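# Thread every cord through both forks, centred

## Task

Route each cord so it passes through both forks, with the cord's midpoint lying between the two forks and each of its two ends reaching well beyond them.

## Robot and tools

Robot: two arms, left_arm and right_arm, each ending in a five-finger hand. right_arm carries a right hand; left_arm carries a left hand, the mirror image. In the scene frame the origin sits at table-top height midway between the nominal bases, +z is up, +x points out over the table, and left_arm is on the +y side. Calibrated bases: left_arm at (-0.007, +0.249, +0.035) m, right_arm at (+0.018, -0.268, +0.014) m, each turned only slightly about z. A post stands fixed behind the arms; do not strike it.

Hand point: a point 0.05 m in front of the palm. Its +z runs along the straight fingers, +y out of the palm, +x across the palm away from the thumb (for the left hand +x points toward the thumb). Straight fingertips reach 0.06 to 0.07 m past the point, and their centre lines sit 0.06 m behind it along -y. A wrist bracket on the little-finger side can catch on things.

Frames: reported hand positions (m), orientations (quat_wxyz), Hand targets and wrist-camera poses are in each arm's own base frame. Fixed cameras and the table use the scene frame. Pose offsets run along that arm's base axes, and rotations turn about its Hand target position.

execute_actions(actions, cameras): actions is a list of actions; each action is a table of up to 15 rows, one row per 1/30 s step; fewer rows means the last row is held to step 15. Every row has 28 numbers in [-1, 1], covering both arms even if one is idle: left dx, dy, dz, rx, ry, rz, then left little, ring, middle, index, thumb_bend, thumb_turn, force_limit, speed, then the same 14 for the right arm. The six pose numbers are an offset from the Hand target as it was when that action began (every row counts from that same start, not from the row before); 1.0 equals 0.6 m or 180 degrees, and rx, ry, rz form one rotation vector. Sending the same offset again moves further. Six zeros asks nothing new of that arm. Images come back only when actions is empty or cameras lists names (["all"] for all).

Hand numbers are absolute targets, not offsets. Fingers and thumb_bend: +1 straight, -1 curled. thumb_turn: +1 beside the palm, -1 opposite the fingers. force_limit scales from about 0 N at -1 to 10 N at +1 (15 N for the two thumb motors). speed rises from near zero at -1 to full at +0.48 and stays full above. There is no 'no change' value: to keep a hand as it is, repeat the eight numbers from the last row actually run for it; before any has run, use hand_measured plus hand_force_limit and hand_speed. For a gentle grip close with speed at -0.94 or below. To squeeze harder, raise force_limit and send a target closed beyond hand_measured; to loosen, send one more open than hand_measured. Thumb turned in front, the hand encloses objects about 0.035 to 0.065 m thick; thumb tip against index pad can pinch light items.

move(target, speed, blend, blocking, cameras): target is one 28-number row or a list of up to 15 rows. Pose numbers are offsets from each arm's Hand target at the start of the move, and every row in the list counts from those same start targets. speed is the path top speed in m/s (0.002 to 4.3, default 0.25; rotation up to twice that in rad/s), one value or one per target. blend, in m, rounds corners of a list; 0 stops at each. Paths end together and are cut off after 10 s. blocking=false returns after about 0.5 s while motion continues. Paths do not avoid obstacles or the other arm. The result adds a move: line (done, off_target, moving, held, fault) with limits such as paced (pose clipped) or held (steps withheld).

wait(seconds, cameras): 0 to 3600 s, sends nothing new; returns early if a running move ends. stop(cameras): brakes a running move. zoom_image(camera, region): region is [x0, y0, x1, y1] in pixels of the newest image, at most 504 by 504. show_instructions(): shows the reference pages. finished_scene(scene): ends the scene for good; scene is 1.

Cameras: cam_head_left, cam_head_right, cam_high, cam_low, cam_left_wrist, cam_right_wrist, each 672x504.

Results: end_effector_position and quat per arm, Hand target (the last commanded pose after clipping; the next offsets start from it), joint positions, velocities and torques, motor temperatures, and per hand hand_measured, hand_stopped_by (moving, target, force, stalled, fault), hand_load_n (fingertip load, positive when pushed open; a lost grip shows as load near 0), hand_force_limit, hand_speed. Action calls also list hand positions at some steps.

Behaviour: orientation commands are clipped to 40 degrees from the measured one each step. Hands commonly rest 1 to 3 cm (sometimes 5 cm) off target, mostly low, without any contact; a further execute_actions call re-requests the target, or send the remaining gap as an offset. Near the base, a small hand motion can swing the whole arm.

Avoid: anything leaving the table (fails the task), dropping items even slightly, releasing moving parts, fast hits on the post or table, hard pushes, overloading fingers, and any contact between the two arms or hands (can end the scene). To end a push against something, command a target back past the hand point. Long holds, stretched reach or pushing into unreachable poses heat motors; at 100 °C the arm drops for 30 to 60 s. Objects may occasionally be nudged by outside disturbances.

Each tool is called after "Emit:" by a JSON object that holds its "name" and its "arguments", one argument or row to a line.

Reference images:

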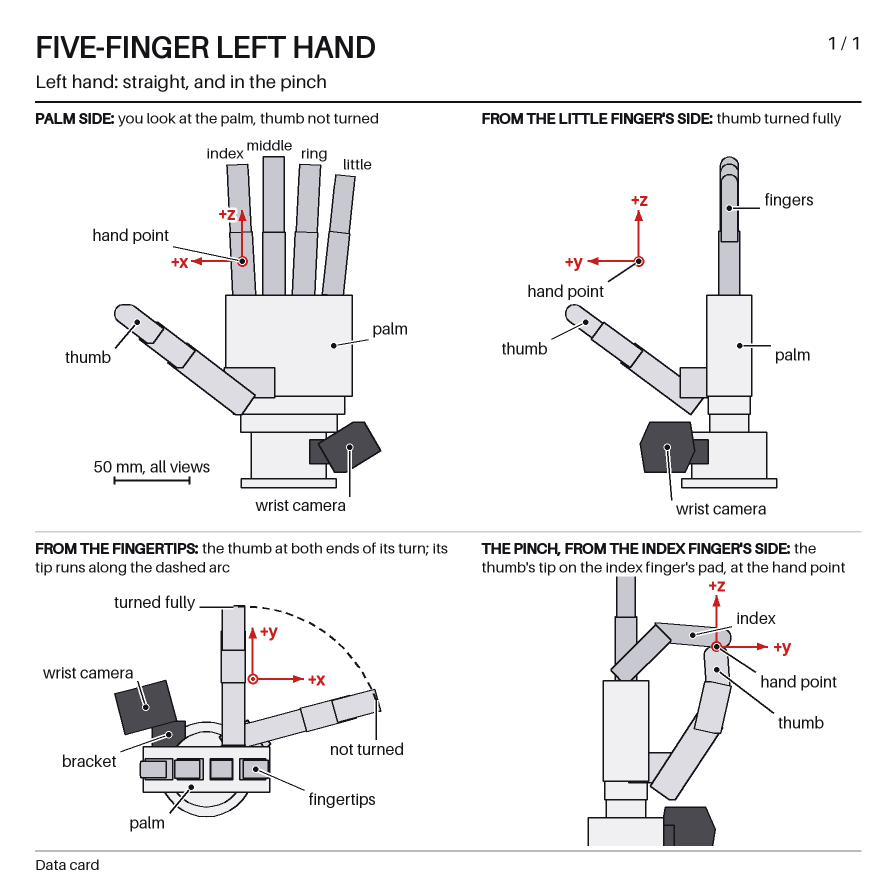

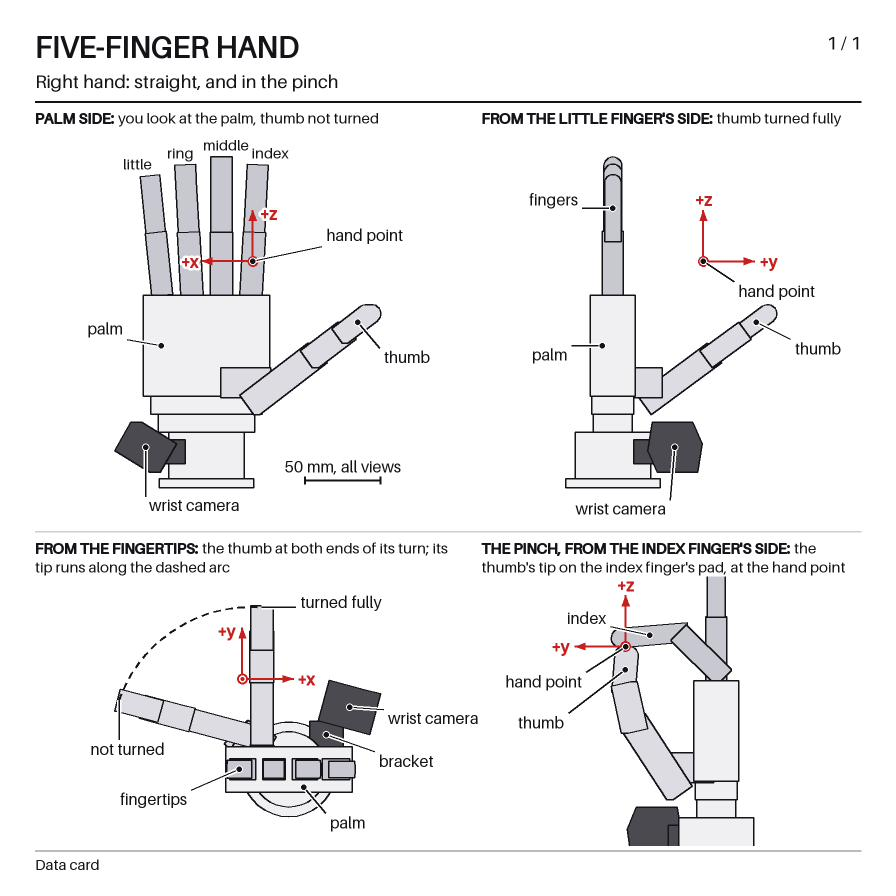

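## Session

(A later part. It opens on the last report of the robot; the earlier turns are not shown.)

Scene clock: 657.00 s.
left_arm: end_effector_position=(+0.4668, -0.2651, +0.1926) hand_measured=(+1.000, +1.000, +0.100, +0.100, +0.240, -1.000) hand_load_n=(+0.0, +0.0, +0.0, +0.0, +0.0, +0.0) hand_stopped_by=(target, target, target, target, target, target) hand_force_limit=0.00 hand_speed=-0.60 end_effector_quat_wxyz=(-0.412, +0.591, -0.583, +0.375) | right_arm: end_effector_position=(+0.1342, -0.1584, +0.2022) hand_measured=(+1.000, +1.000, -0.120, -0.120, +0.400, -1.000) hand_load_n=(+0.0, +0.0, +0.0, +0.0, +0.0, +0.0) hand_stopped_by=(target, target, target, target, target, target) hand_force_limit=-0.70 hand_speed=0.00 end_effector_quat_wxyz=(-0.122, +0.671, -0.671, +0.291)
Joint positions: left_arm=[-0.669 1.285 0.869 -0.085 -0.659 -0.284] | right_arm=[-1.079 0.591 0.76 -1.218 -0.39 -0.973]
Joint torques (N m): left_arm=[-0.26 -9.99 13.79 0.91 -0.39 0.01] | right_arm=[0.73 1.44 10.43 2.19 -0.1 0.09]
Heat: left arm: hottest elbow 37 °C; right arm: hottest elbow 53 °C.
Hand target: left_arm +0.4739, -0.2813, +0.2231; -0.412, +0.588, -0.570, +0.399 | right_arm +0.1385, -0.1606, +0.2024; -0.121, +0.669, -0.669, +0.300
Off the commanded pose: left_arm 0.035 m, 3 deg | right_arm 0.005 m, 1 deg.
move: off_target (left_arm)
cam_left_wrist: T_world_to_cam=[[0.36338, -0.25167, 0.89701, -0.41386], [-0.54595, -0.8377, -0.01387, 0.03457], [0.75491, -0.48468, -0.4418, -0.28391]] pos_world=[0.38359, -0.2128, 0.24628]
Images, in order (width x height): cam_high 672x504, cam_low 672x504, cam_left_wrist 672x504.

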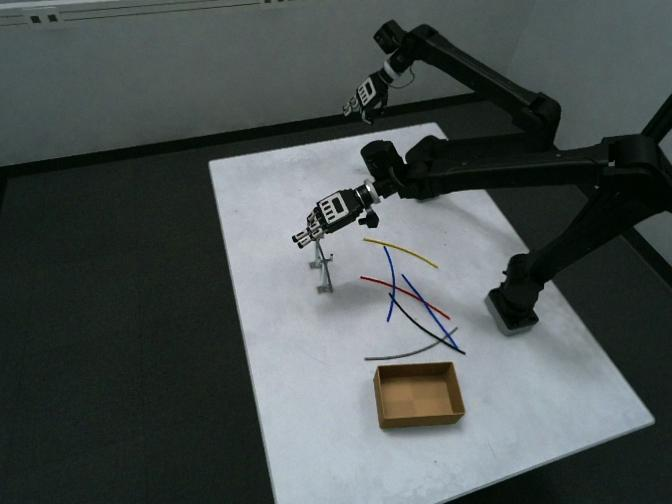

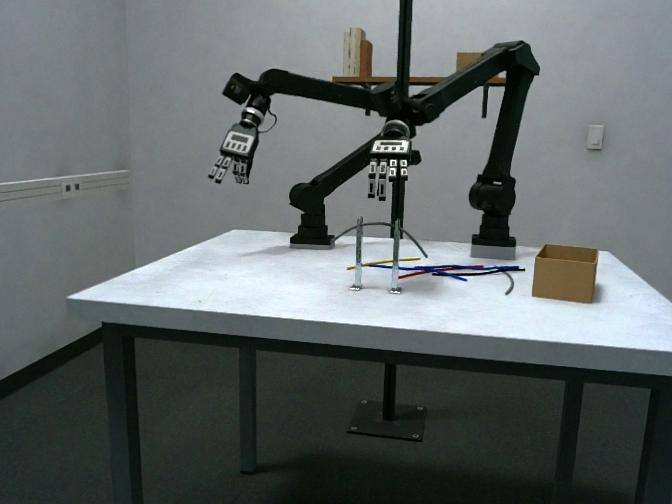

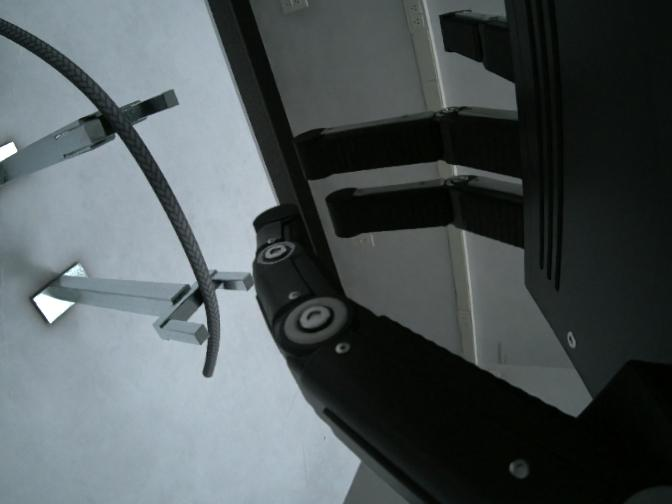

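Emit:
{"name": "move", "arguments": {
  "target": [
    [-0.123, 0.05, 0.05, 0.0037, 0.0416, -0.0387, 1, 1, 0.2, 0.2, 0.36, -1, 0.0, -0.4, 0, 0, 0, 0, 0, 0, 1, 1, -0.12, -0.12, 0.4, -1, -0.7, 0],
    [-0.353, 0.1197, -0.28, 0.0074, 0.0832, -0.0773, 1, 1, 0.2, 0.2, 0.36, -1, 0.0, -0.4, 0, 0, 0, 0, 0, 0, 1, 1, -0.12, -0.12, 0.4, -1, -0.7, 0]
  ],
  "speed": 0.2,
  "blend": 0.03,
  "cameras": ["cam_left_wrist", "cam_high", "cam_low"]
}}

Scene clock: 753.83 s.
left_arm: end_effector_position=(+0.2627, -0.2030, +0.0506) hand_measured=(+1.000, +1.000, +0.200, +0.200, +0.360, -1.000) hand_load_n=(+0.0, +0.0, +0.0, +0.0, +0.0, +0.0) hand_stopped_by=(target, target, target, target, target, target) hand_force_limit=0.00 hand_speed=-0.40 end_effector_quat_wxyz=(+0.290, -0.561, +0.694, -0.346) | right_arm: end_effector_position=(+0.1342, -0.1584, +0.2022) hand_measured=(+1.000, +1.000, -0.120, -0.120, +0.400, -1.000) hand_load_n=(+0.0, +0.0, +0.0, +0.0, +0.0, +0.0) hand_stopped_by=(target, target, target, target, target, target) hand_force_limit=-0.70 hand_speed=0.00 end_effector_quat_wxyz=(-0.122, +0.671, -0.671, +0.291)
Joint positions: left_arm=[-0.785 0.881 0.324 -0.168 -0.467 -0.361] | right_arm=[-1.079 0.591 0.76 -1.218 -0.39 -0.973]
Joint torques (N m): left_arm=[-0.26 -3.02 8.23 1.72 -0.36 0.01] | right_arm=[0.73 1.44 10.41 2.19 -0.1 0.09]
Heat: left arm: hottest elbow 40 °C; right arm: hottest elbow 49 °C.
Hand target: left_arm +0.2620, -0.2094, +0.0551; +0.290, -0.557, +0.690, -0.360 | right_arm +0.1385, -0.1606, +0.2024; -0.121, +0.669, -0.669, +0.300
Off the commanded pose: left_arm 0.008 m, 2 deg | right_arm 0.005 m, 1 deg.
move: done
cam_left_wrist: T_world_to_cam=[[0.50085, -0.35395, 0.78985, -0.24819], [-0.71127, -0.68831, 0.14257, 0.03897], [0.4932, -0.63321, -0.59649, -0.11602]] pos_world=[0.20925, -0.13449, 0.12127]
Images, in order (width x height): cam_high 672x504, cam_low 672x504, cam_left_wrist 672x504.

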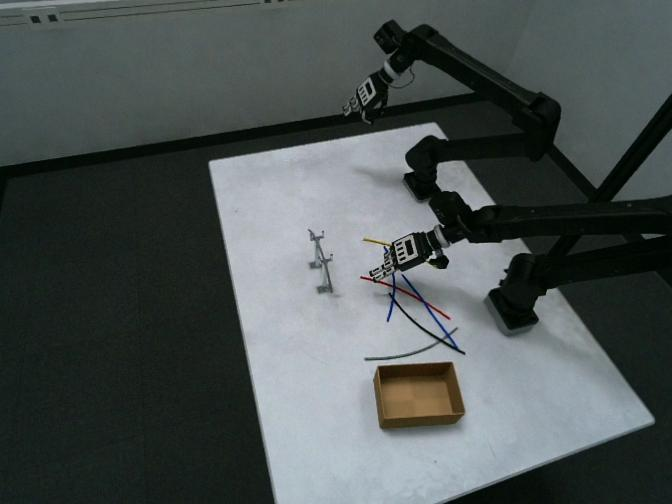

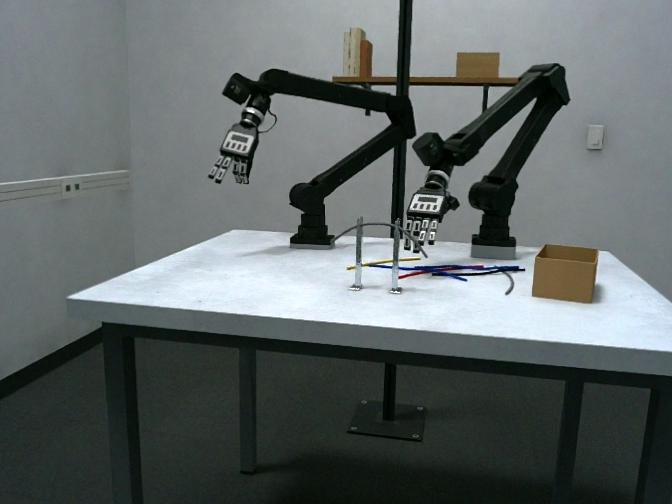

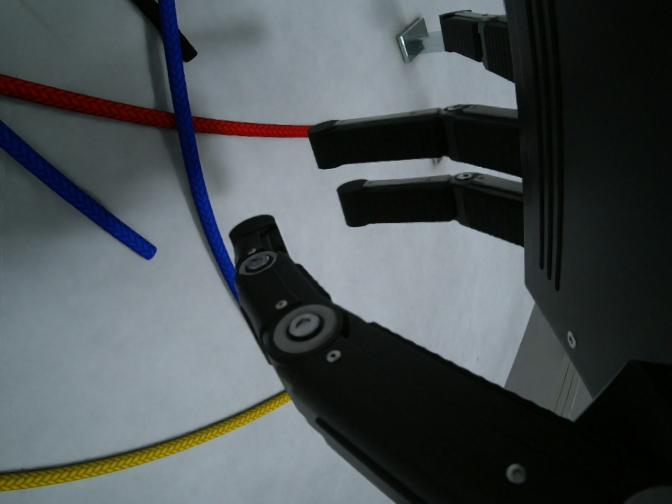

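Emit:
{"name": "move", "arguments": {
  "target": [0.0107, -0.0255, -0.0617, 0, 0, -0.0244, 1, 1, 0.0, 0.0, 0.36, -1, 0.0, -0.4, 0, 0, 0, 0, 0, 0, 1, 1, -0.12, -0.12, 0.4, -1, -0.7, 0],
  "speed": 0.1,
  "cameras": ["cam_left_wrist"]
}}

Scene clock: 777.43 s.
left_arm: end_effector_position=(+0.2692, -0.2252, +0.0208) hand_measured=(+1.000, +1.000, +0.000, +0.000, +0.360, -1.000) hand_load_n=(+0.0, +0.0, +0.5, +0.0, +0.0, +0.0) hand_stopped_by=(target, target, target, target, target, target) hand_force_limit=0.00 hand_speed=-0.40 end_effector_quat_wxyz=(+0.273, -0.536, +0.708, -0.370) | right_arm: end_effector_position=(+0.1342, -0.1584, +0.2022) hand_measured=(+1.000, +1.000, -0.120, -0.120, +0.400, -1.000) hand_load_n=(+0.0, +0.0, +0.0, +0.0, +0.0, +0.0) hand_stopped_by=(target, target, target, target, target, target) hand_force_limit=-0.70 hand_speed=0.00 end_effector_quat_wxyz=(-0.122, +0.671, -0.671, +0.291)
Joint positions: left_arm=[-0.785 1.05 0.285 0.087 -0.401 -0.316] | right_arm=[-1.079 0.591 0.76 -1.218 -0.39 -0.973]
Joint torques (N m): left_arm=[0.79 -2.84 6.78 1.81 -0.12 0.19] | right_arm=[0.67 1.44 10.41 2.19 -0.1 0.09]
Heat: left arm: hottest elbow 38 °C; right arm: hottest elbow 49 °C.
Hand target: left_arm +0.2684, -0.2246, +0.0180; +0.276, -0.530, +0.711, -0.371 | right_arm +0.1385, -0.1606, +0.2024; -0.121, +0.669, -0.669, +0.300
Off the commanded pose: left_arm 0.003 m, 1 deg | right_arm 0.005 m, 1 deg.
move: done
cam_left_wrist: T_world_to_cam=[[0.46364, -0.36788, 0.80604, -0.22922], [-0.76335, -0.6277, 0.1526, 0.06], [0.44982, -0.68604, -0.57185, -0.15173]] pos_world=[0.22033, -0.15076, 0.08884]

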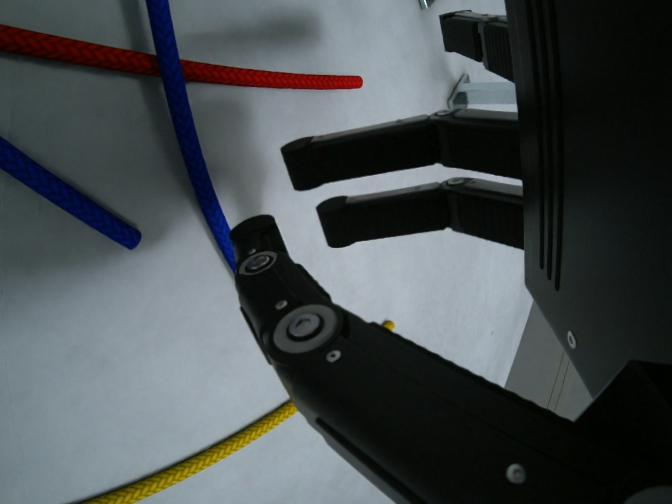

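Emit:
{"name": "move", "arguments": {
  "target": [-0.005, 0.015, -0.018, 0, 0, 0.008, 1, 1, 0.0, 0.0, 0.36, -1, 0.0, -0.4, 0, 0, 0, 0, 0, 0, 1, 1, -0.12, -0.12, 0.4, -1, -0.7, 0],
  "speed": 0.1,
  "cameras": ["cam_left_wrist"]
}}

Scene clock: 802.07 s.
left_arm: end_effector_position=(+0.2643, -0.2173, +0.0098) hand_measured=(+1.000, +1.000, +0.000, +0.000, +0.360, -1.000) hand_load_n=(+0.0, +0.0, +0.0, +0.0, +0.0, +0.0) hand_stopped_by=(target, target, target, target, target, target) hand_force_limit=0.00 hand_speed=-0.40 end_effector_quat_wxyz=(+0.277, -0.537, +0.707, -0.366) | right_arm: end_effector_position=(+0.1342, -0.1584, +0.2022) hand_measured=(+1.000, +1.000, -0.120, -0.120, +0.400, -1.000) hand_load_n=(+0.0, +0.0, +0.0, +0.5, +0.0, +0.0) hand_stopped_by=(target, target, target, target, target, target) hand_force_limit=-0.70 hand_speed=0.00 end_effector_quat_wxyz=(-0.122, +0.671, -0.671, +0.291)
Joint positions: left_arm=[-0.785 1.061 0.252 0.127 -0.412 -0.316] | right_arm=[-1.079 0.591 0.76 -1.218 -0.39 -0.973]
Joint torques (N m): left_arm=[1.14 -2.43 6.63 1.8 -0.36 0.06] | right_arm=[0.73 1.44 10.41 2.21 -0.1 0.09]
Heat: left arm: hottest elbow 37 °C; right arm: hottest elbow 49 °C.
Hand target: left_arm +0.2655, -0.2158, +0.0073; +0.280, -0.539, +0.704, -0.367 | right_arm +0.1385, -0.1606, +0.2024; -0.121, +0.669, -0.669, +0.300
Off the commanded pose: left_arm 0.003 m, 1 deg | right_arm 0.005 m, 1 deg.
move: done
cam_left_wrist: T_world_to_cam=[[0.46537, -0.37035, 0.80391, -0.21618], [-0.7583, -0.63528, 0.1463, 0.06], [0.45653, -0.67769, -0.57647, -0.15035]] pos_world=[0.21474, -0.14384, 0.07833]

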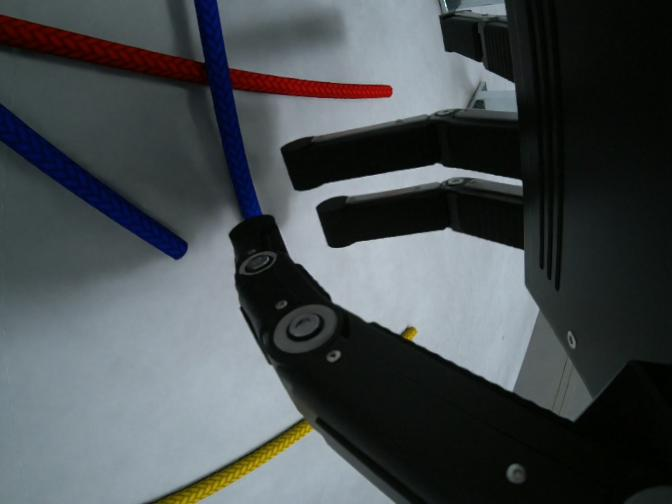

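Emit:
{"name": "move", "arguments": {
  "target": [0.002, 0.006, -0.036, 0, 0, 0, 1, 1, 0.0, 0.0, 0.36, -1, 0.0, -0.4, 0, 0, 0, 0, 0, 0, 1, 1, -0.12, -0.12, 0.4, -1, -0.7, 0],
  "speed": 0.06,
  "cameras": ["cam_left_wrist"]
}}

Scene clock: 810.57 s.
left_arm: end_effector_position=(+0.2684, -0.2207, -0.0040) hand_measured=(+1.000, +1.000, +0.000, +0.000, +0.360, -1.000) hand_load_n=(+0.0, +0.0, -2.5, +0.0, +0.0, +0.0) hand_stopped_by=(target, target, target, target, target, target) hand_force_limit=0.00 hand_speed=-0.40 end_effector_quat_wxyz=(+0.279, -0.535, +0.702, -0.378) | right_arm: end_effector_position=(+0.1342, -0.1584, +0.2022) hand_measured=(+1.000, +1.000, -0.120, -0.120, +0.400, -1.000) hand_load_n=(+0.0, +0.0, +0.0, +0.0, +0.0, +0.0) hand_stopped_by=(target, target, target, target, target, target) hand_force_limit=-0.70 hand_speed=0.00 end_effector_quat_wxyz=(-0.122, +0.671, -0.671, +0.291)
Joint positions: left_arm=[-0.783 1.152 0.227 0.271 -0.409 -0.31] | right_arm=[-1.079 0.591 0.76 -1.218 -0.39 -0.973]
Joint torques (N m): left_arm=[2.02 -2.14 5.2 1.57 0 0.15] | right_arm=[0.73 1.44 10.41 2.19 -0.1 0.09]
Heat: left arm: hottest elbow 36 °C; right arm: hottest elbow 49 °C.
Hand target: left_arm +0.2667, -0.2121, -0.0143; +0.280, -0.539, +0.704, -0.367 | right_arm +0.1385, -0.1606, +0.2024; -0.121, +0.669, -0.669, +0.300
Off the commanded pose: left_arm 0.013 m, 1 deg | right_arm 0.005 m, 1 deg.
move: off_target (left_arm)
cam_left_wrist: T_world_to_cam=[[0.4478, -0.35872, 0.81902, -0.20083], [-0.76351, -0.63011, 0.14147, 0.06541], [0.46533, -0.68868, -0.55605, -0.16729]] pos_world=[0.21772, -0.14604, 0.06221]

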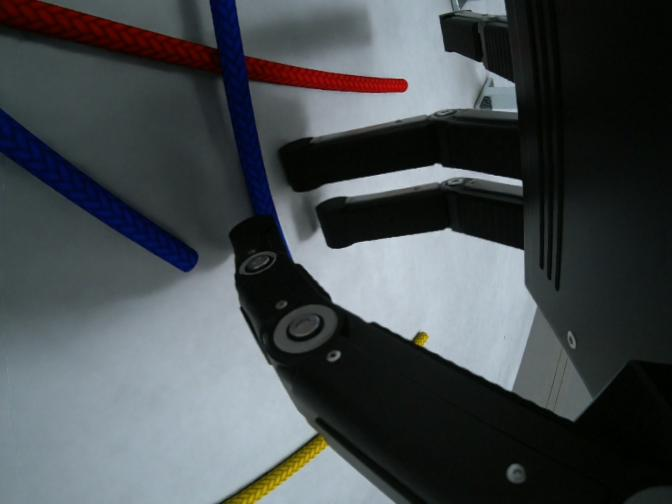

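Emit:
{"name": "move", "arguments": {
  "target": [0, 0, -0.006, 0, 0, 0, 1, 1, -0.45, -0.45, 0.36, -1, 0.1, -0.7, 0, 0, 0, 0, 0, 0, 1, 1, -0.12, -0.12, 0.4, -1, -0.7, 0],
  "speed": 0.06,
  "cameras": ["cam_left_wrist"]
}}

Scene clock: 816.23 s.
left_arm: end_effector_position=(+0.2659, -0.2195, -0.0120) hand_measured=(+1.000, +1.000, -0.300, -0.450, +0.362, -1.000) hand_load_n=(+0.0, +0.0, +8.5, +0.0, +8.5, +1.0) hand_stopped_by=(target, target, force, target, target, target) hand_force_limit=0.10 hand_speed=-0.70 end_effector_quat_wxyz=(+0.276, -0.537, +0.704, -0.374) | right_arm: end_effector_position=(+0.1342, -0.1584, +0.2022) hand_measured=(+1.000, +1.000, -0.120, -0.120, +0.400, -1.000) hand_load_n=(+0.0, +0.0, +0.0, +0.0, +0.0, +0.0) hand_stopped_by=(target, target, target, target, target, target) hand_force_limit=-0.70 hand_speed=0.00 end_effector_quat_wxyz=(-0.122, +0.671, -0.671, +0.291)
Joint positions: left_arm=[-0.783 1.181 0.22 0.294 -0.406 -0.316] | right_arm=[-1.079 0.591 0.76 -1.218 -0.39 -0.973]
Joint torques (N m): left_arm=[2.08 -2.78 5.22 1.7 -0.11 0.15] | right_arm=[0.73 1.49 10.41 2.19 -0.1 0.09]
Heat: left arm: hottest elbow 36 °C; right arm: hottest elbow 49 °C.
Hand target: left_arm +0.2666, -0.2121, -0.0180; +0.280, -0.539, +0.704, -0.367 | right_arm +0.1385, -0.1606, +0.2024; -0.121, +0.669, -0.669, +0.300
Off the commanded pose: left_arm 0.010 m, 1 deg | right_arm 0.005 m, 1 deg.
move: done
cam_left_wrist: T_world_to_cam=[[0.45809, -0.36074, 0.81241, -0.19598], [-0.76107, -0.63138, 0.14878, 0.06457], [0.45927, -0.68646, -0.56378, -0.16768]] pos_world=[0.21593, -0.14504, 0.05507]

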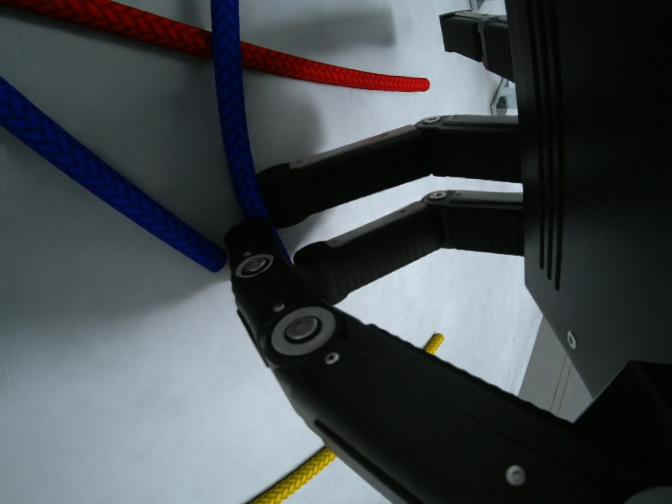

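Emit:
{"name": "move", "arguments": {
  "target": [0, 0, 0.11, 0, 0, 0, 1, 1, -0.45, -0.45, 0.36, -1, 0.1, -0.7, 0, 0, 0, 0, 0, 0, 1, 1, -0.12, -0.12, 0.4, -1, -0.7, 0],
  "speed": 0.06,
  "cameras": ["cam_left_wrist", "cam_high"]
}}

Scene clock: 822.10 s.
left_arm: end_effector_position=(+0.2497, -0.2029, +0.0251) hand_measured=(+1.000, +1.000, -0.300, -0.450, +0.362, -1.000) hand_load_n=(+0.0, +0.0, +9.0, +0.0, +8.5, +1.0) hand_stopped_by=(target, target, force, target, target, target) hand_force_limit=0.10 hand_speed=-0.70 end_effector_quat_wxyz=(+0.273, -0.539, +0.716, -0.349) | right_arm: end_effector_position=(+0.1342, -0.1584, +0.2022) hand_measured=(+1.000, +1.000, -0.120, -0.120, +0.400, -1.000) hand_load_n=(-0.5, +0.0, +0.0, +0.0, +0.0, +0.0) hand_stopped_by=(target, target, target, target, target, target) hand_force_limit=-0.70 hand_speed=0.00 end_effector_quat_wxyz=(-0.122, +0.671, -0.671, +0.291)
Joint positions: left_arm=[-0.782 0.913 0.262 -0.071 -0.406 -0.316] | right_arm=[-1.079 0.591 0.76 -1.218 -0.39 -0.973]
Joint torques (N m): left_arm=[2.02 -2.84 12.15 0.79 -0.14 0.16] | right_arm=[0.73 1.49 10.4 2.19 -0.1 0.09]
Heat: left arm: hottest elbow 36 °C; right arm: hottest elbow 49 °C.
Hand target: left_arm +0.2667, -0.2120, +0.0480; +0.280, -0.539, +0.704, -0.367 | right_arm +0.1385, -0.1606, +0.2024; -0.121, +0.669, -0.669, +0.300
Off the commanded pose: left_arm 0.030 m, 3 deg | right_arm 0.005 m, 1 deg.
move: off_target (left_arm)
cam_left_wrist: T_world_to_cam=[[0.48934, -0.39089, 0.77958, -0.22581], [-0.75447, -0.6381, 0.15363, 0.05415], [0.4374, -0.66335, -0.60716, -0.1166]] pos_world=[0.20235, -0.13106, 0.09692]
Images, in order (width x height): cam_high 672x504, cam_left_wrist 672x504.

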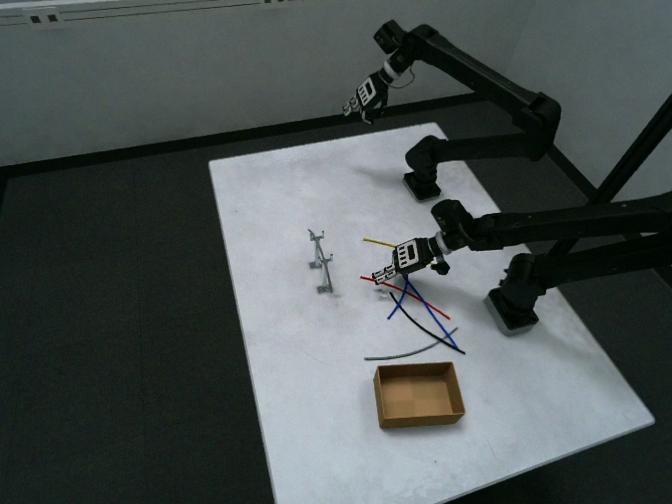

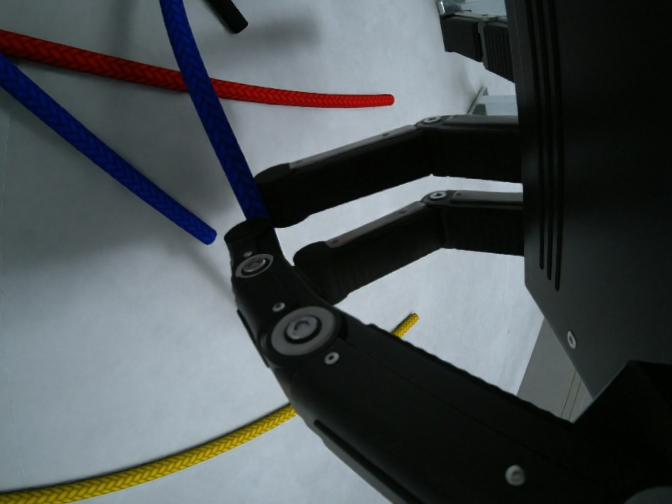

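Emit:
{"name": "move", "arguments": {
  "target": [0, 0, 0.35, 0, 0, 0, 1, 1, -0.45, -0.45, 0.36, -1, 0.1, -0.7, 0, 0, 0, 0, 0, 0, 1, 1, -0.12, -0.12, 0.4, -1, -0.7, 0],
  "speed": 0.12,
  "cameras": ["cam_left_wrist", "cam_high", "cam_low"]
}}

Emit:
{"name": "zoom_image", "arguments": {
  "camera": "cam_low",
  "region": [320, 100, 520, 300]
}}

Scene clock: 828.87 s.
left_arm: end_effector_position=(+0.2577, -0.2104, +0.2308) hand_measured=(+1.000, +1.000, -0.300, -0.450, +0.362, -1.000) hand_load_n=(+0.0, +0.0, +9.0, +0.0, +8.5, +1.0) hand_stopped_by=(target, target, force, target, target, target) hand_force_limit=0.10 hand_speed=-0.70 end_effector_quat_wxyz=(+0.273, -0.539, +0.716, -0.350) | right_arm: end_effector_position=(+0.1342, -0.1584, +0.2022) hand_measured=(+1.000, +1.000, -0.120, -0.120, +0.400, -1.000) hand_load_n=(+0.0, +0.0, +0.0, +0.0, +0.0, +0.0) hand_stopped_by=(target, target, target, target, target, target) hand_force_limit=-0.70 hand_speed=0.00 end_effector_quat_wxyz=(-0.122, +0.671, -0.671, +0.291)
Joint positions: left_arm=[-0.781 0.703 0.751 -0.767 -0.406 -0.316] | right_arm=[-1.079 0.591 0.76 -1.218 -0.39 -0.973]
Joint torques (N m): left_arm=[1.9 -1.79 14.71 0.8 -0.17 0.16] | right_arm=[0.73 1.49 10.41 2.19 -0.1 0.09]
Heat: left arm: hottest elbow 36 °C; right arm: hottest elbow 49 °C.
Hand target: left_arm +0.2667, -0.2120, +0.2581; +0.280, -0.539, +0.704, -0.367 | right_arm +0.1385, -0.1606, +0.2024; -0.121, +0.669, -0.669, +0.300
Off the commanded pose: left_arm 0.029 m, 2 deg | right_arm 0.005 m, 1 deg.
move: off_target (left_arm)
cam_left_wrist: T_world_to_cam=[[0.48827, -0.38913, 0.78114, -0.39277], [-0.75426, -0.6384, 0.15344, 0.02365], [0.43897, -0.6641, -0.60521, -0.00123]] pos_world=[0.21015, -0.13856, 0.30243]
Images, in order (width x height): cam_high 672x504, cam_low 672x504, cam_left_wrist 672x504.

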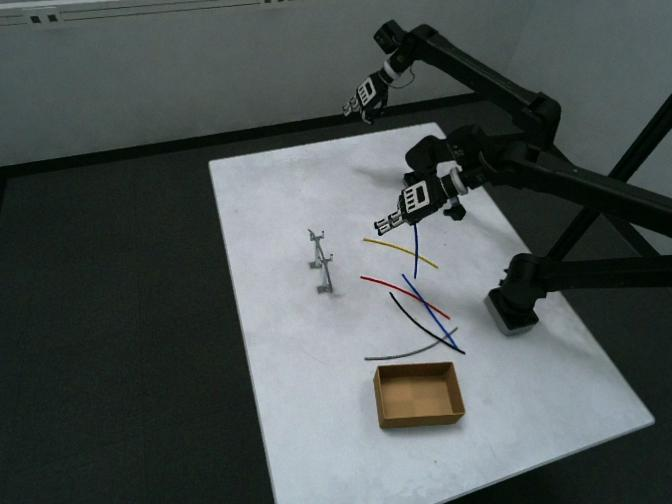

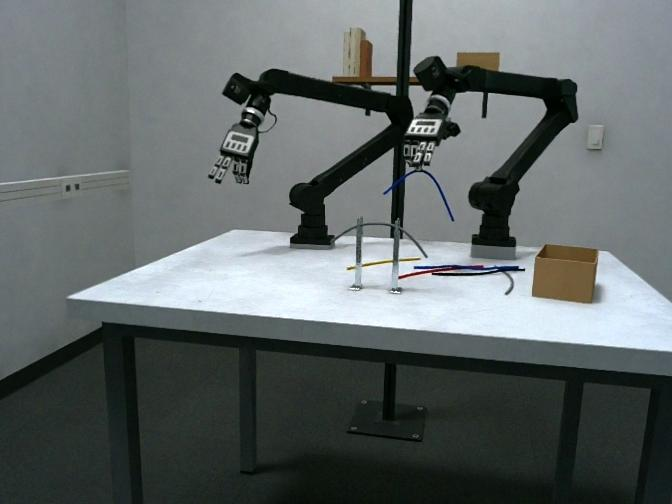

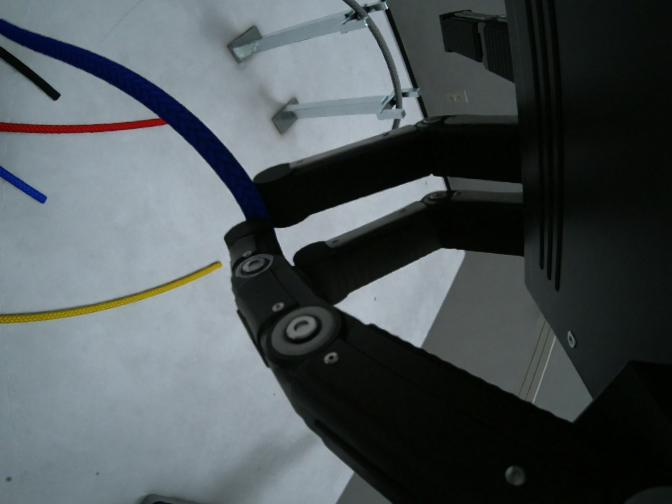

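Scaled by 2.520 from the camera's image (finer frame: 960x720).

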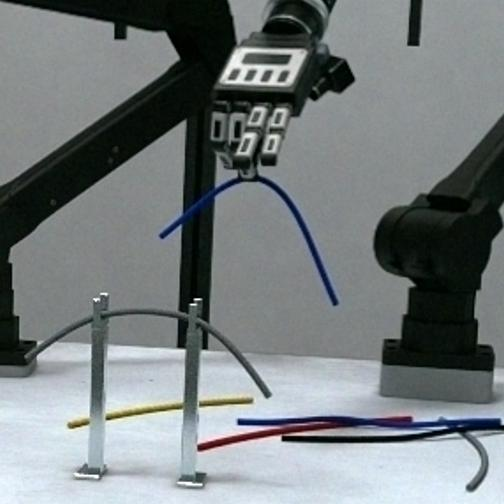

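Emit:
{"name": "move", "arguments": {
  "target": [
    [0, 0, 0.09, 0, 0, 0, 1, 1, -0.45, 0.9, 0.36, -1, 0.1, -0.5, 0, 0, 0, 0, 0, 0, 1, 1, -0.12, -0.12, 0.4, -1, -0.7, 0],
    [0.372, -0.133, 0.09, -0.0033, -0.0276, 0.0989, 1, 1, -0.45, 0.9, 0.36, -1, 0.1, -0.5, 0, 0, 0, 0, 0, 0, 1, 1, -0.12, -0.12, 0.4, -1, -0.7, 0]
  ],
  "speed": 0.18,
  "blend": 0.03,
  "cameras": ["cam_left_wrist", "cam_high", "cam_low"]
}}

Emit:
{"name": "zoom_image", "arguments": {
  "camera": "cam_low",
  "region": [310, 110, 460, 300]
}}

Emit:
{"name": "zoom_image", "arguments": {
  "camera": "cam_high",
  "region": [280, 180, 380, 300]
}}

Scene clock: 859.63 s.
left_arm: end_effector_position=(+0.4699, -0.2889, +0.2823) hand_measured=(+1.000, +1.000, -0.300, +0.900, +0.362, -1.000) hand_load_n=(-0.5, +0.0, +9.0, +0.0, +8.5, +1.0) hand_stopped_by=(target, target, force, target, target, target) hand_force_limit=0.10 hand_speed=-0.50 end_effector_quat_wxyz=(-0.354, +0.620, -0.622, +0.321) | right_arm: end_effector_position=(+0.1342, -0.1584, +0.2022) hand_measured=(+1.000, +1.000, -0.120, -0.120, +0.400, -1.000) hand_load_n=(+0.0, +0.0, +0.0, +0.0, +0.0, +0.0) hand_stopped_by=(target, target, target, target, target, target) hand_force_limit=-0.70 hand_speed=0.00 end_effector_quat_wxyz=(-0.122, +0.671, -0.671, +0.291)
Joint positions: left_arm=[-0.666 1.322 1.253 -0.639 -0.582 -0.39] | right_arm=[-1.079 0.591 0.76 -1.218 -0.39 -0.973]
Joint torques (N m): left_arm=[2.14 -10.17 15.1 1.58 -0.47 0] | right_arm=[0.67 1.49 10.41 2.21 -0.1 0.09]
Heat: left arm: hottest elbow 39 °C; right arm: hottest elbow 49 °C.
Hand target: left_arm +0.4898, -0.2918, +0.3121; -0.361, +0.627, -0.598, +0.346 | right_arm +0.1385, -0.1606, +0.2024; -0.121, +0.669, -0.669, +0.300
Off the commanded pose: left_arm 0.036 m, 4 deg | right_arm 0.005 m, 1 deg.
move: off_target (left_arm); blend cut to 0.027 m at target 1
cam_left_wrist: T_world_to_cam=[[0.51948, -0.25696, 0.81493, -0.5532], [-0.54862, -0.83147, 0.08754, -0.00811], [0.6551, -0.49256, -0.57291, -0.1765]] pos_world=[0.39855, -0.23583, 0.35041]
Images, in order (width x height): cam_high 672x504, cam_low 672x504, cam_left_wrist 672x504.

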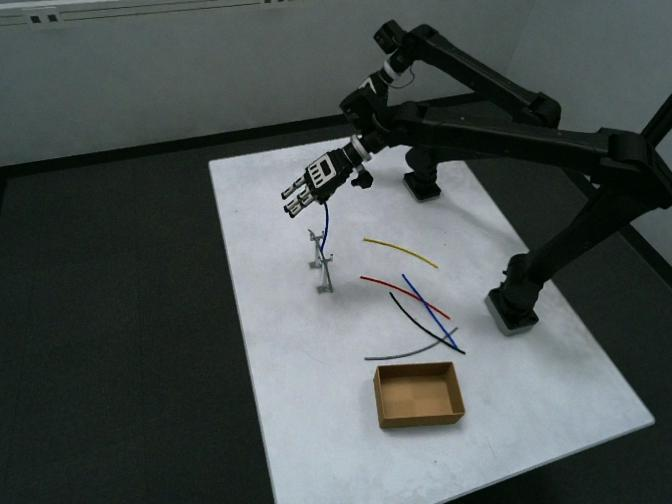

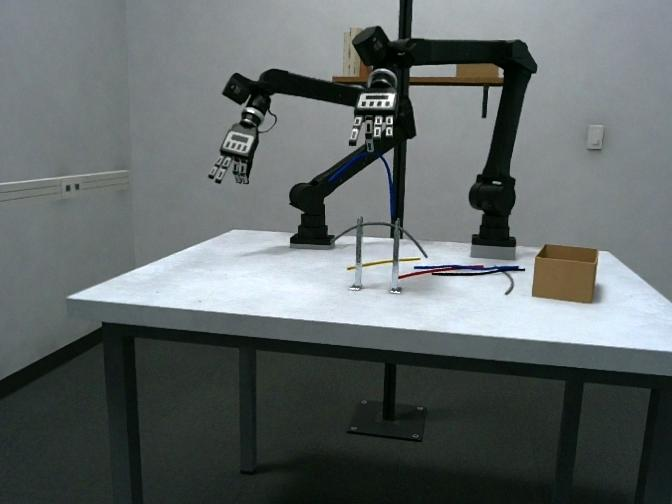

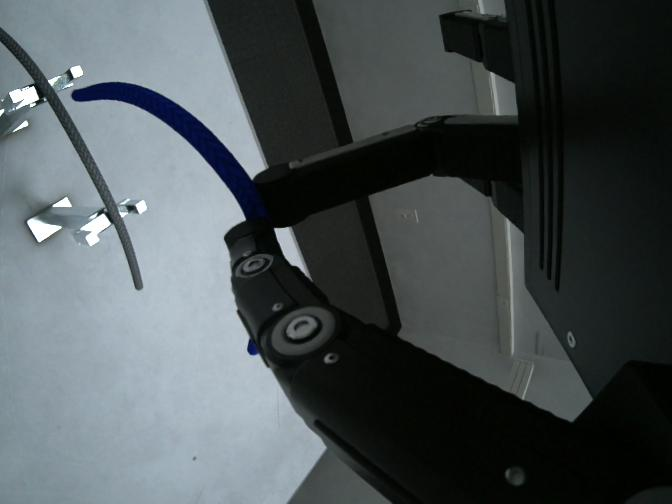

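Scaled by 2.653 from the camera's image (finer frame: 960x720).

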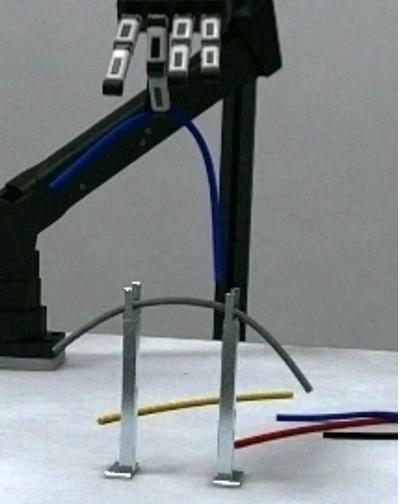

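Scaled by 4.200 from the camera's image (finer frame: 960x720).

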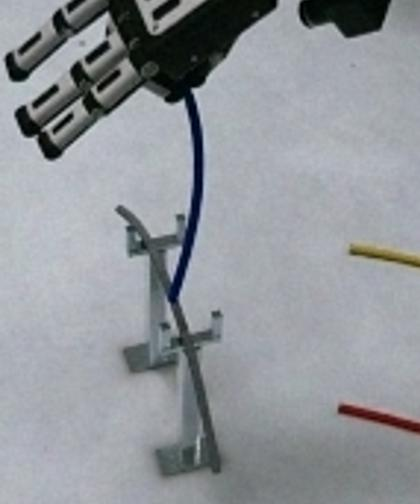

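Emit:
{"name": "move", "arguments": {
  "target": [
    [-0.010, 0.0447, -0.03, 0, 0, 0, 1, 1, -0.45, 0.9, 0.36, -1, 0.1, -0.5, 0, 0, 0, 0, 0, 0, 1, 1, -0.12, -0.12, 0.4, -1, -0.7, 0],
    [-0.015, 0.0447, -0.215, 0, 0, 0, 1, 1, -0.45, 0.9, 0.36, -1, 0.1, -0.5, 0, 0, 0, 0, 0, 0, 1, 1, -0.12, -0.12, 0.4, -1, -0.7, 0]
  ],
  "speed": 0.1,
  "cameras": ["cam_left_wrist", "cam_high", "cam_low"]
}}

Emit:
{"name": "zoom_image", "arguments": {
  "camera": "cam_low",
  "region": [320, 150, 450, 300]
}}

Emit:
{"name": "zoom_image", "arguments": {
  "camera": "cam_high",
  "region": [280, 180, 380, 300]
}}

Scene clock: 895.00 s.
left_arm: end_effector_position=(+0.4758, -0.2694, +0.1878) hand_measured=(+1.000, +1.000, -0.300, +0.900, +0.362, -1.000) hand_load_n=(+0.0, +0.0, +9.0, -0.5, +8.5, +1.0) hand_stopped_by=(target, target, force, target, target, target) hand_force_limit=0.10 hand_speed=-0.50 end_effector_quat_wxyz=(-0.356, +0.627, -0.600, +0.347) | right_arm: end_effector_position=(+0.1342, -0.1584, +0.2022) hand_measured=(+1.000, +1.000, -0.120, -0.120, +0.400, -1.000) hand_load_n=(+0.0, +0.0, +0.0, +0.0, +0.0, +0.0) hand_stopped_by=(target, target, target, target, target, target) hand_force_limit=-0.70 hand_speed=0.00 end_effector_quat_wxyz=(-0.122, +0.671, -0.671, +0.291)
Joint positions: left_arm=[-0.622 1.331 0.976 -0.281 -0.554 -0.38] | right_arm=[-1.079 0.591 0.76 -1.218 -0.39 -0.973]
Joint torques (N m): left_arm=[1.73 -9.52 8.96 1.81 -0.3 0.17] | right_arm=[0.67 1.49 10.41 2.21 -0.1 0.09]
Heat: left arm: hottest elbow 41 °C; right arm: hottest elbow 49 °C.
Hand target: left_arm +0.4809, -0.2650, +0.1832; -0.361, +0.627, -0.598, +0.346 | right_arm +0.1385, -0.1606, +0.2024; -0.121, +0.669, -0.669, +0.300
Off the commanded pose: left_arm 0.008 m, 1 deg | right_arm 0.005 m, 1 deg.
move: done
cam_left_wrist: T_world_to_cam=[[0.48477, -0.20728, 0.84972, -0.45087], [-0.53826, -0.83645, 0.10304, 0.0105], [0.6894, -0.50733, -0.51706, -0.25561]] pos_world=[0.40043, -0.21435, 0.24987]
Images, in order (width x height): cam_high 672x504, cam_low 672x504, cam_left_wrist 672x504.

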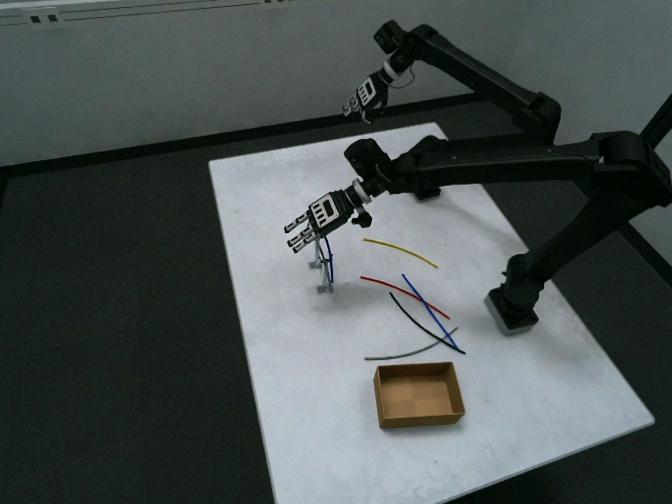

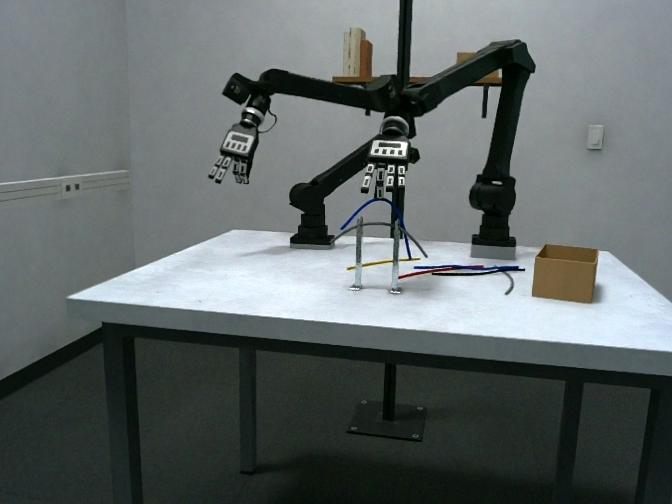

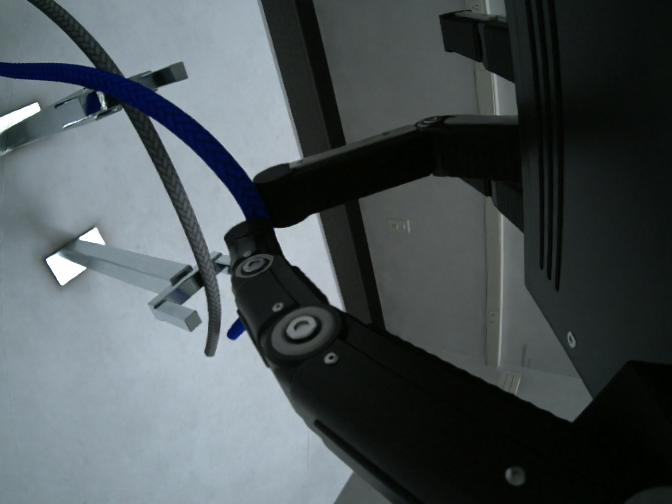

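Scaled by 3.360 from the camera's image (finer frame: 960x720).

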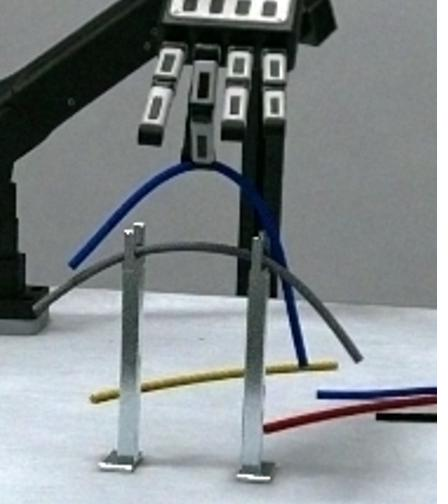

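Scaled by 4.200 from the camera's image (finer frame: 960x720).

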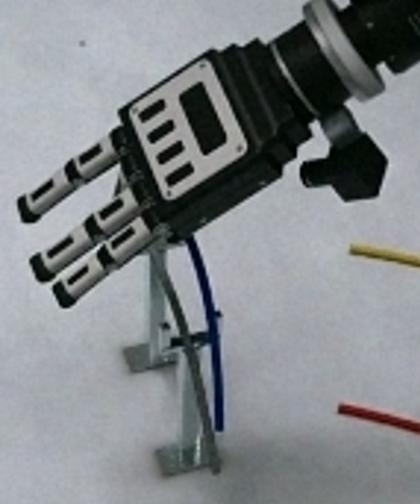

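Emit:
{"name": "move", "arguments": {
  "target": [0.0145, 0.015, -0.006, 0, 0, 0, 1, 1, -0.45, 0.9, 0.36, -1, 0.1, -0.5, 0, 0, 0, 0, 0, 0, 1, 1, -0.12, -0.12, 0.4, -1, -0.7, 0],
  "speed": 0.08,
  "cameras": ["cam_left_wrist", "cam_high", "cam_low"]
}}

Emit:
{"name": "zoom_image", "arguments": {
  "camera": "cam_low",
  "region": [320, 150, 450, 300]
}}

Emit:
{"name": "zoom_image", "arguments": {
  "camera": "cam_high",
  "region": [280, 180, 380, 300]
}}

Scene clock: 912.60 s.
left_arm: end_effector_position=(+0.4843, -0.2629, +0.1901) hand_measured=(+1.000, +1.000, -0.300, +0.900, +0.362, -1.000) hand_load_n=(+0.0, +0.0, +9.0, +0.0, +8.5, +1.0) hand_stopped_by=(target, target, force, target, target, target) hand_force_limit=0.10 hand_speed=-0.50 end_effector_quat_wxyz=(-0.357, +0.626, -0.597, +0.353) | right_arm: end_effector_position=(+0.1342, -0.1584, +0.2022) hand_measured=(+1.000, +1.000, -0.120, -0.120, +0.400, -1.000) hand_load_n=(+0.0, +0.0, +0.0, +0.0, +0.0, +0.0) hand_stopped_by=(target, target, target, target, target, target) hand_force_limit=-0.70 hand_speed=0.00 end_effector_quat_wxyz=(-0.122, +0.671, -0.671, +0.291)
Joint positions: left_arm=[-0.598 1.333 0.976 -0.258 -0.534 -0.364] | right_arm=[-1.079 0.591 0.76 -1.218 -0.39 -0.973]
Joint torques (N m): left_arm=[2.08 -9.11 8.64 1.84 -0.16 0.19] | right_arm=[0.73 1.44 10.41 2.19 -0.1 0.09]
Heat: left arm: hottest elbow 40 °C; right arm: hottest elbow 49 °C.
Hand target: left_arm +0.4896, -0.2560, +0.1794; -0.361, +0.627, -0.598, +0.346 | right_arm +0.1385, -0.1606, +0.2024; -0.121, +0.669, -0.669, +0.300
Off the commanded pose: left_arm 0.014 m, 1 deg | right_arm 0.005 m, 1 deg.
move: off_target (left_arm)
cam_left_wrist: T_world_to_cam=[[0.47609, -0.20131, 0.85605, -0.45094], [-0.53948, -0.83561, 0.10353, 0.02097], [0.69448, -0.51111, -0.50643, -0.26254]] pos_world=[0.40832, -0.20744, 0.2509]
Images, in order (width x height): cam_high 672x504, cam_low 672x504, cam_left_wrist 672x504.

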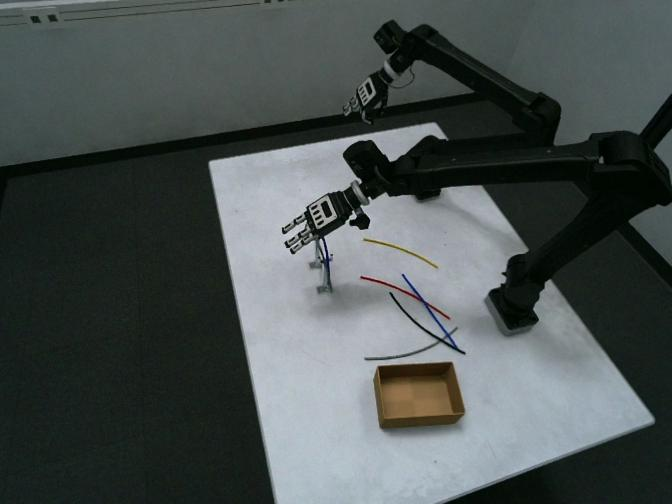

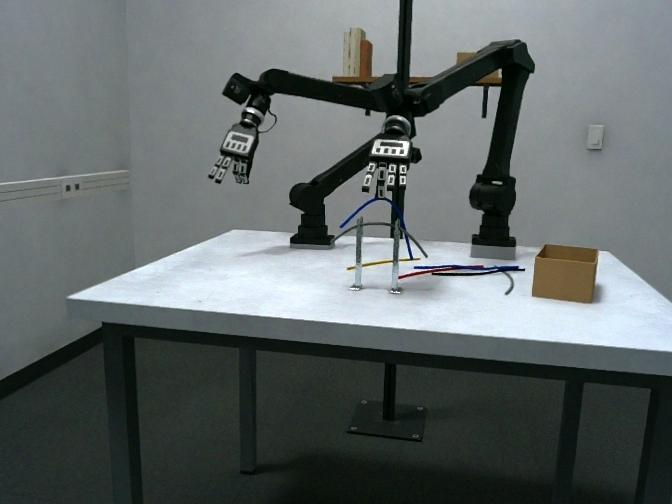

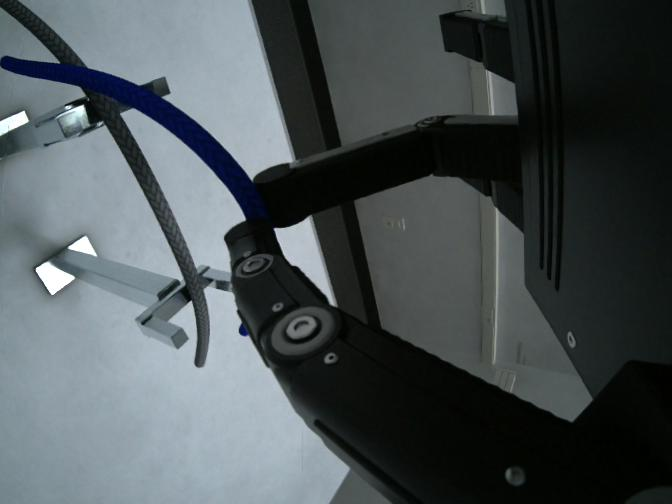

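Scaled by 3.360 from the camera's image (finer frame: 960x720).

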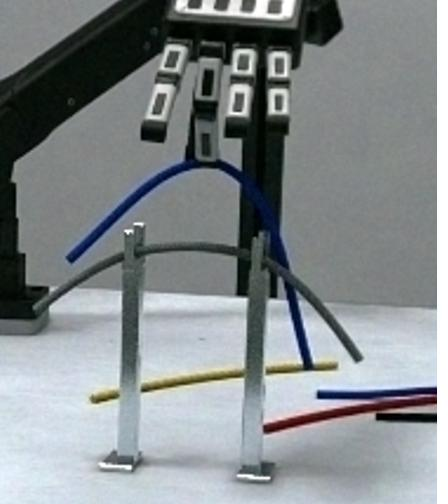

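Scaled by 4.200 from the camera's image (finer frame: 960x720).

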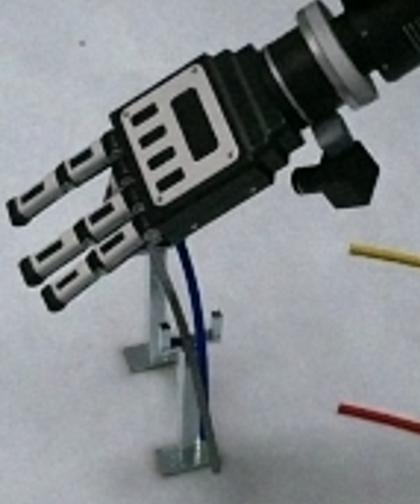

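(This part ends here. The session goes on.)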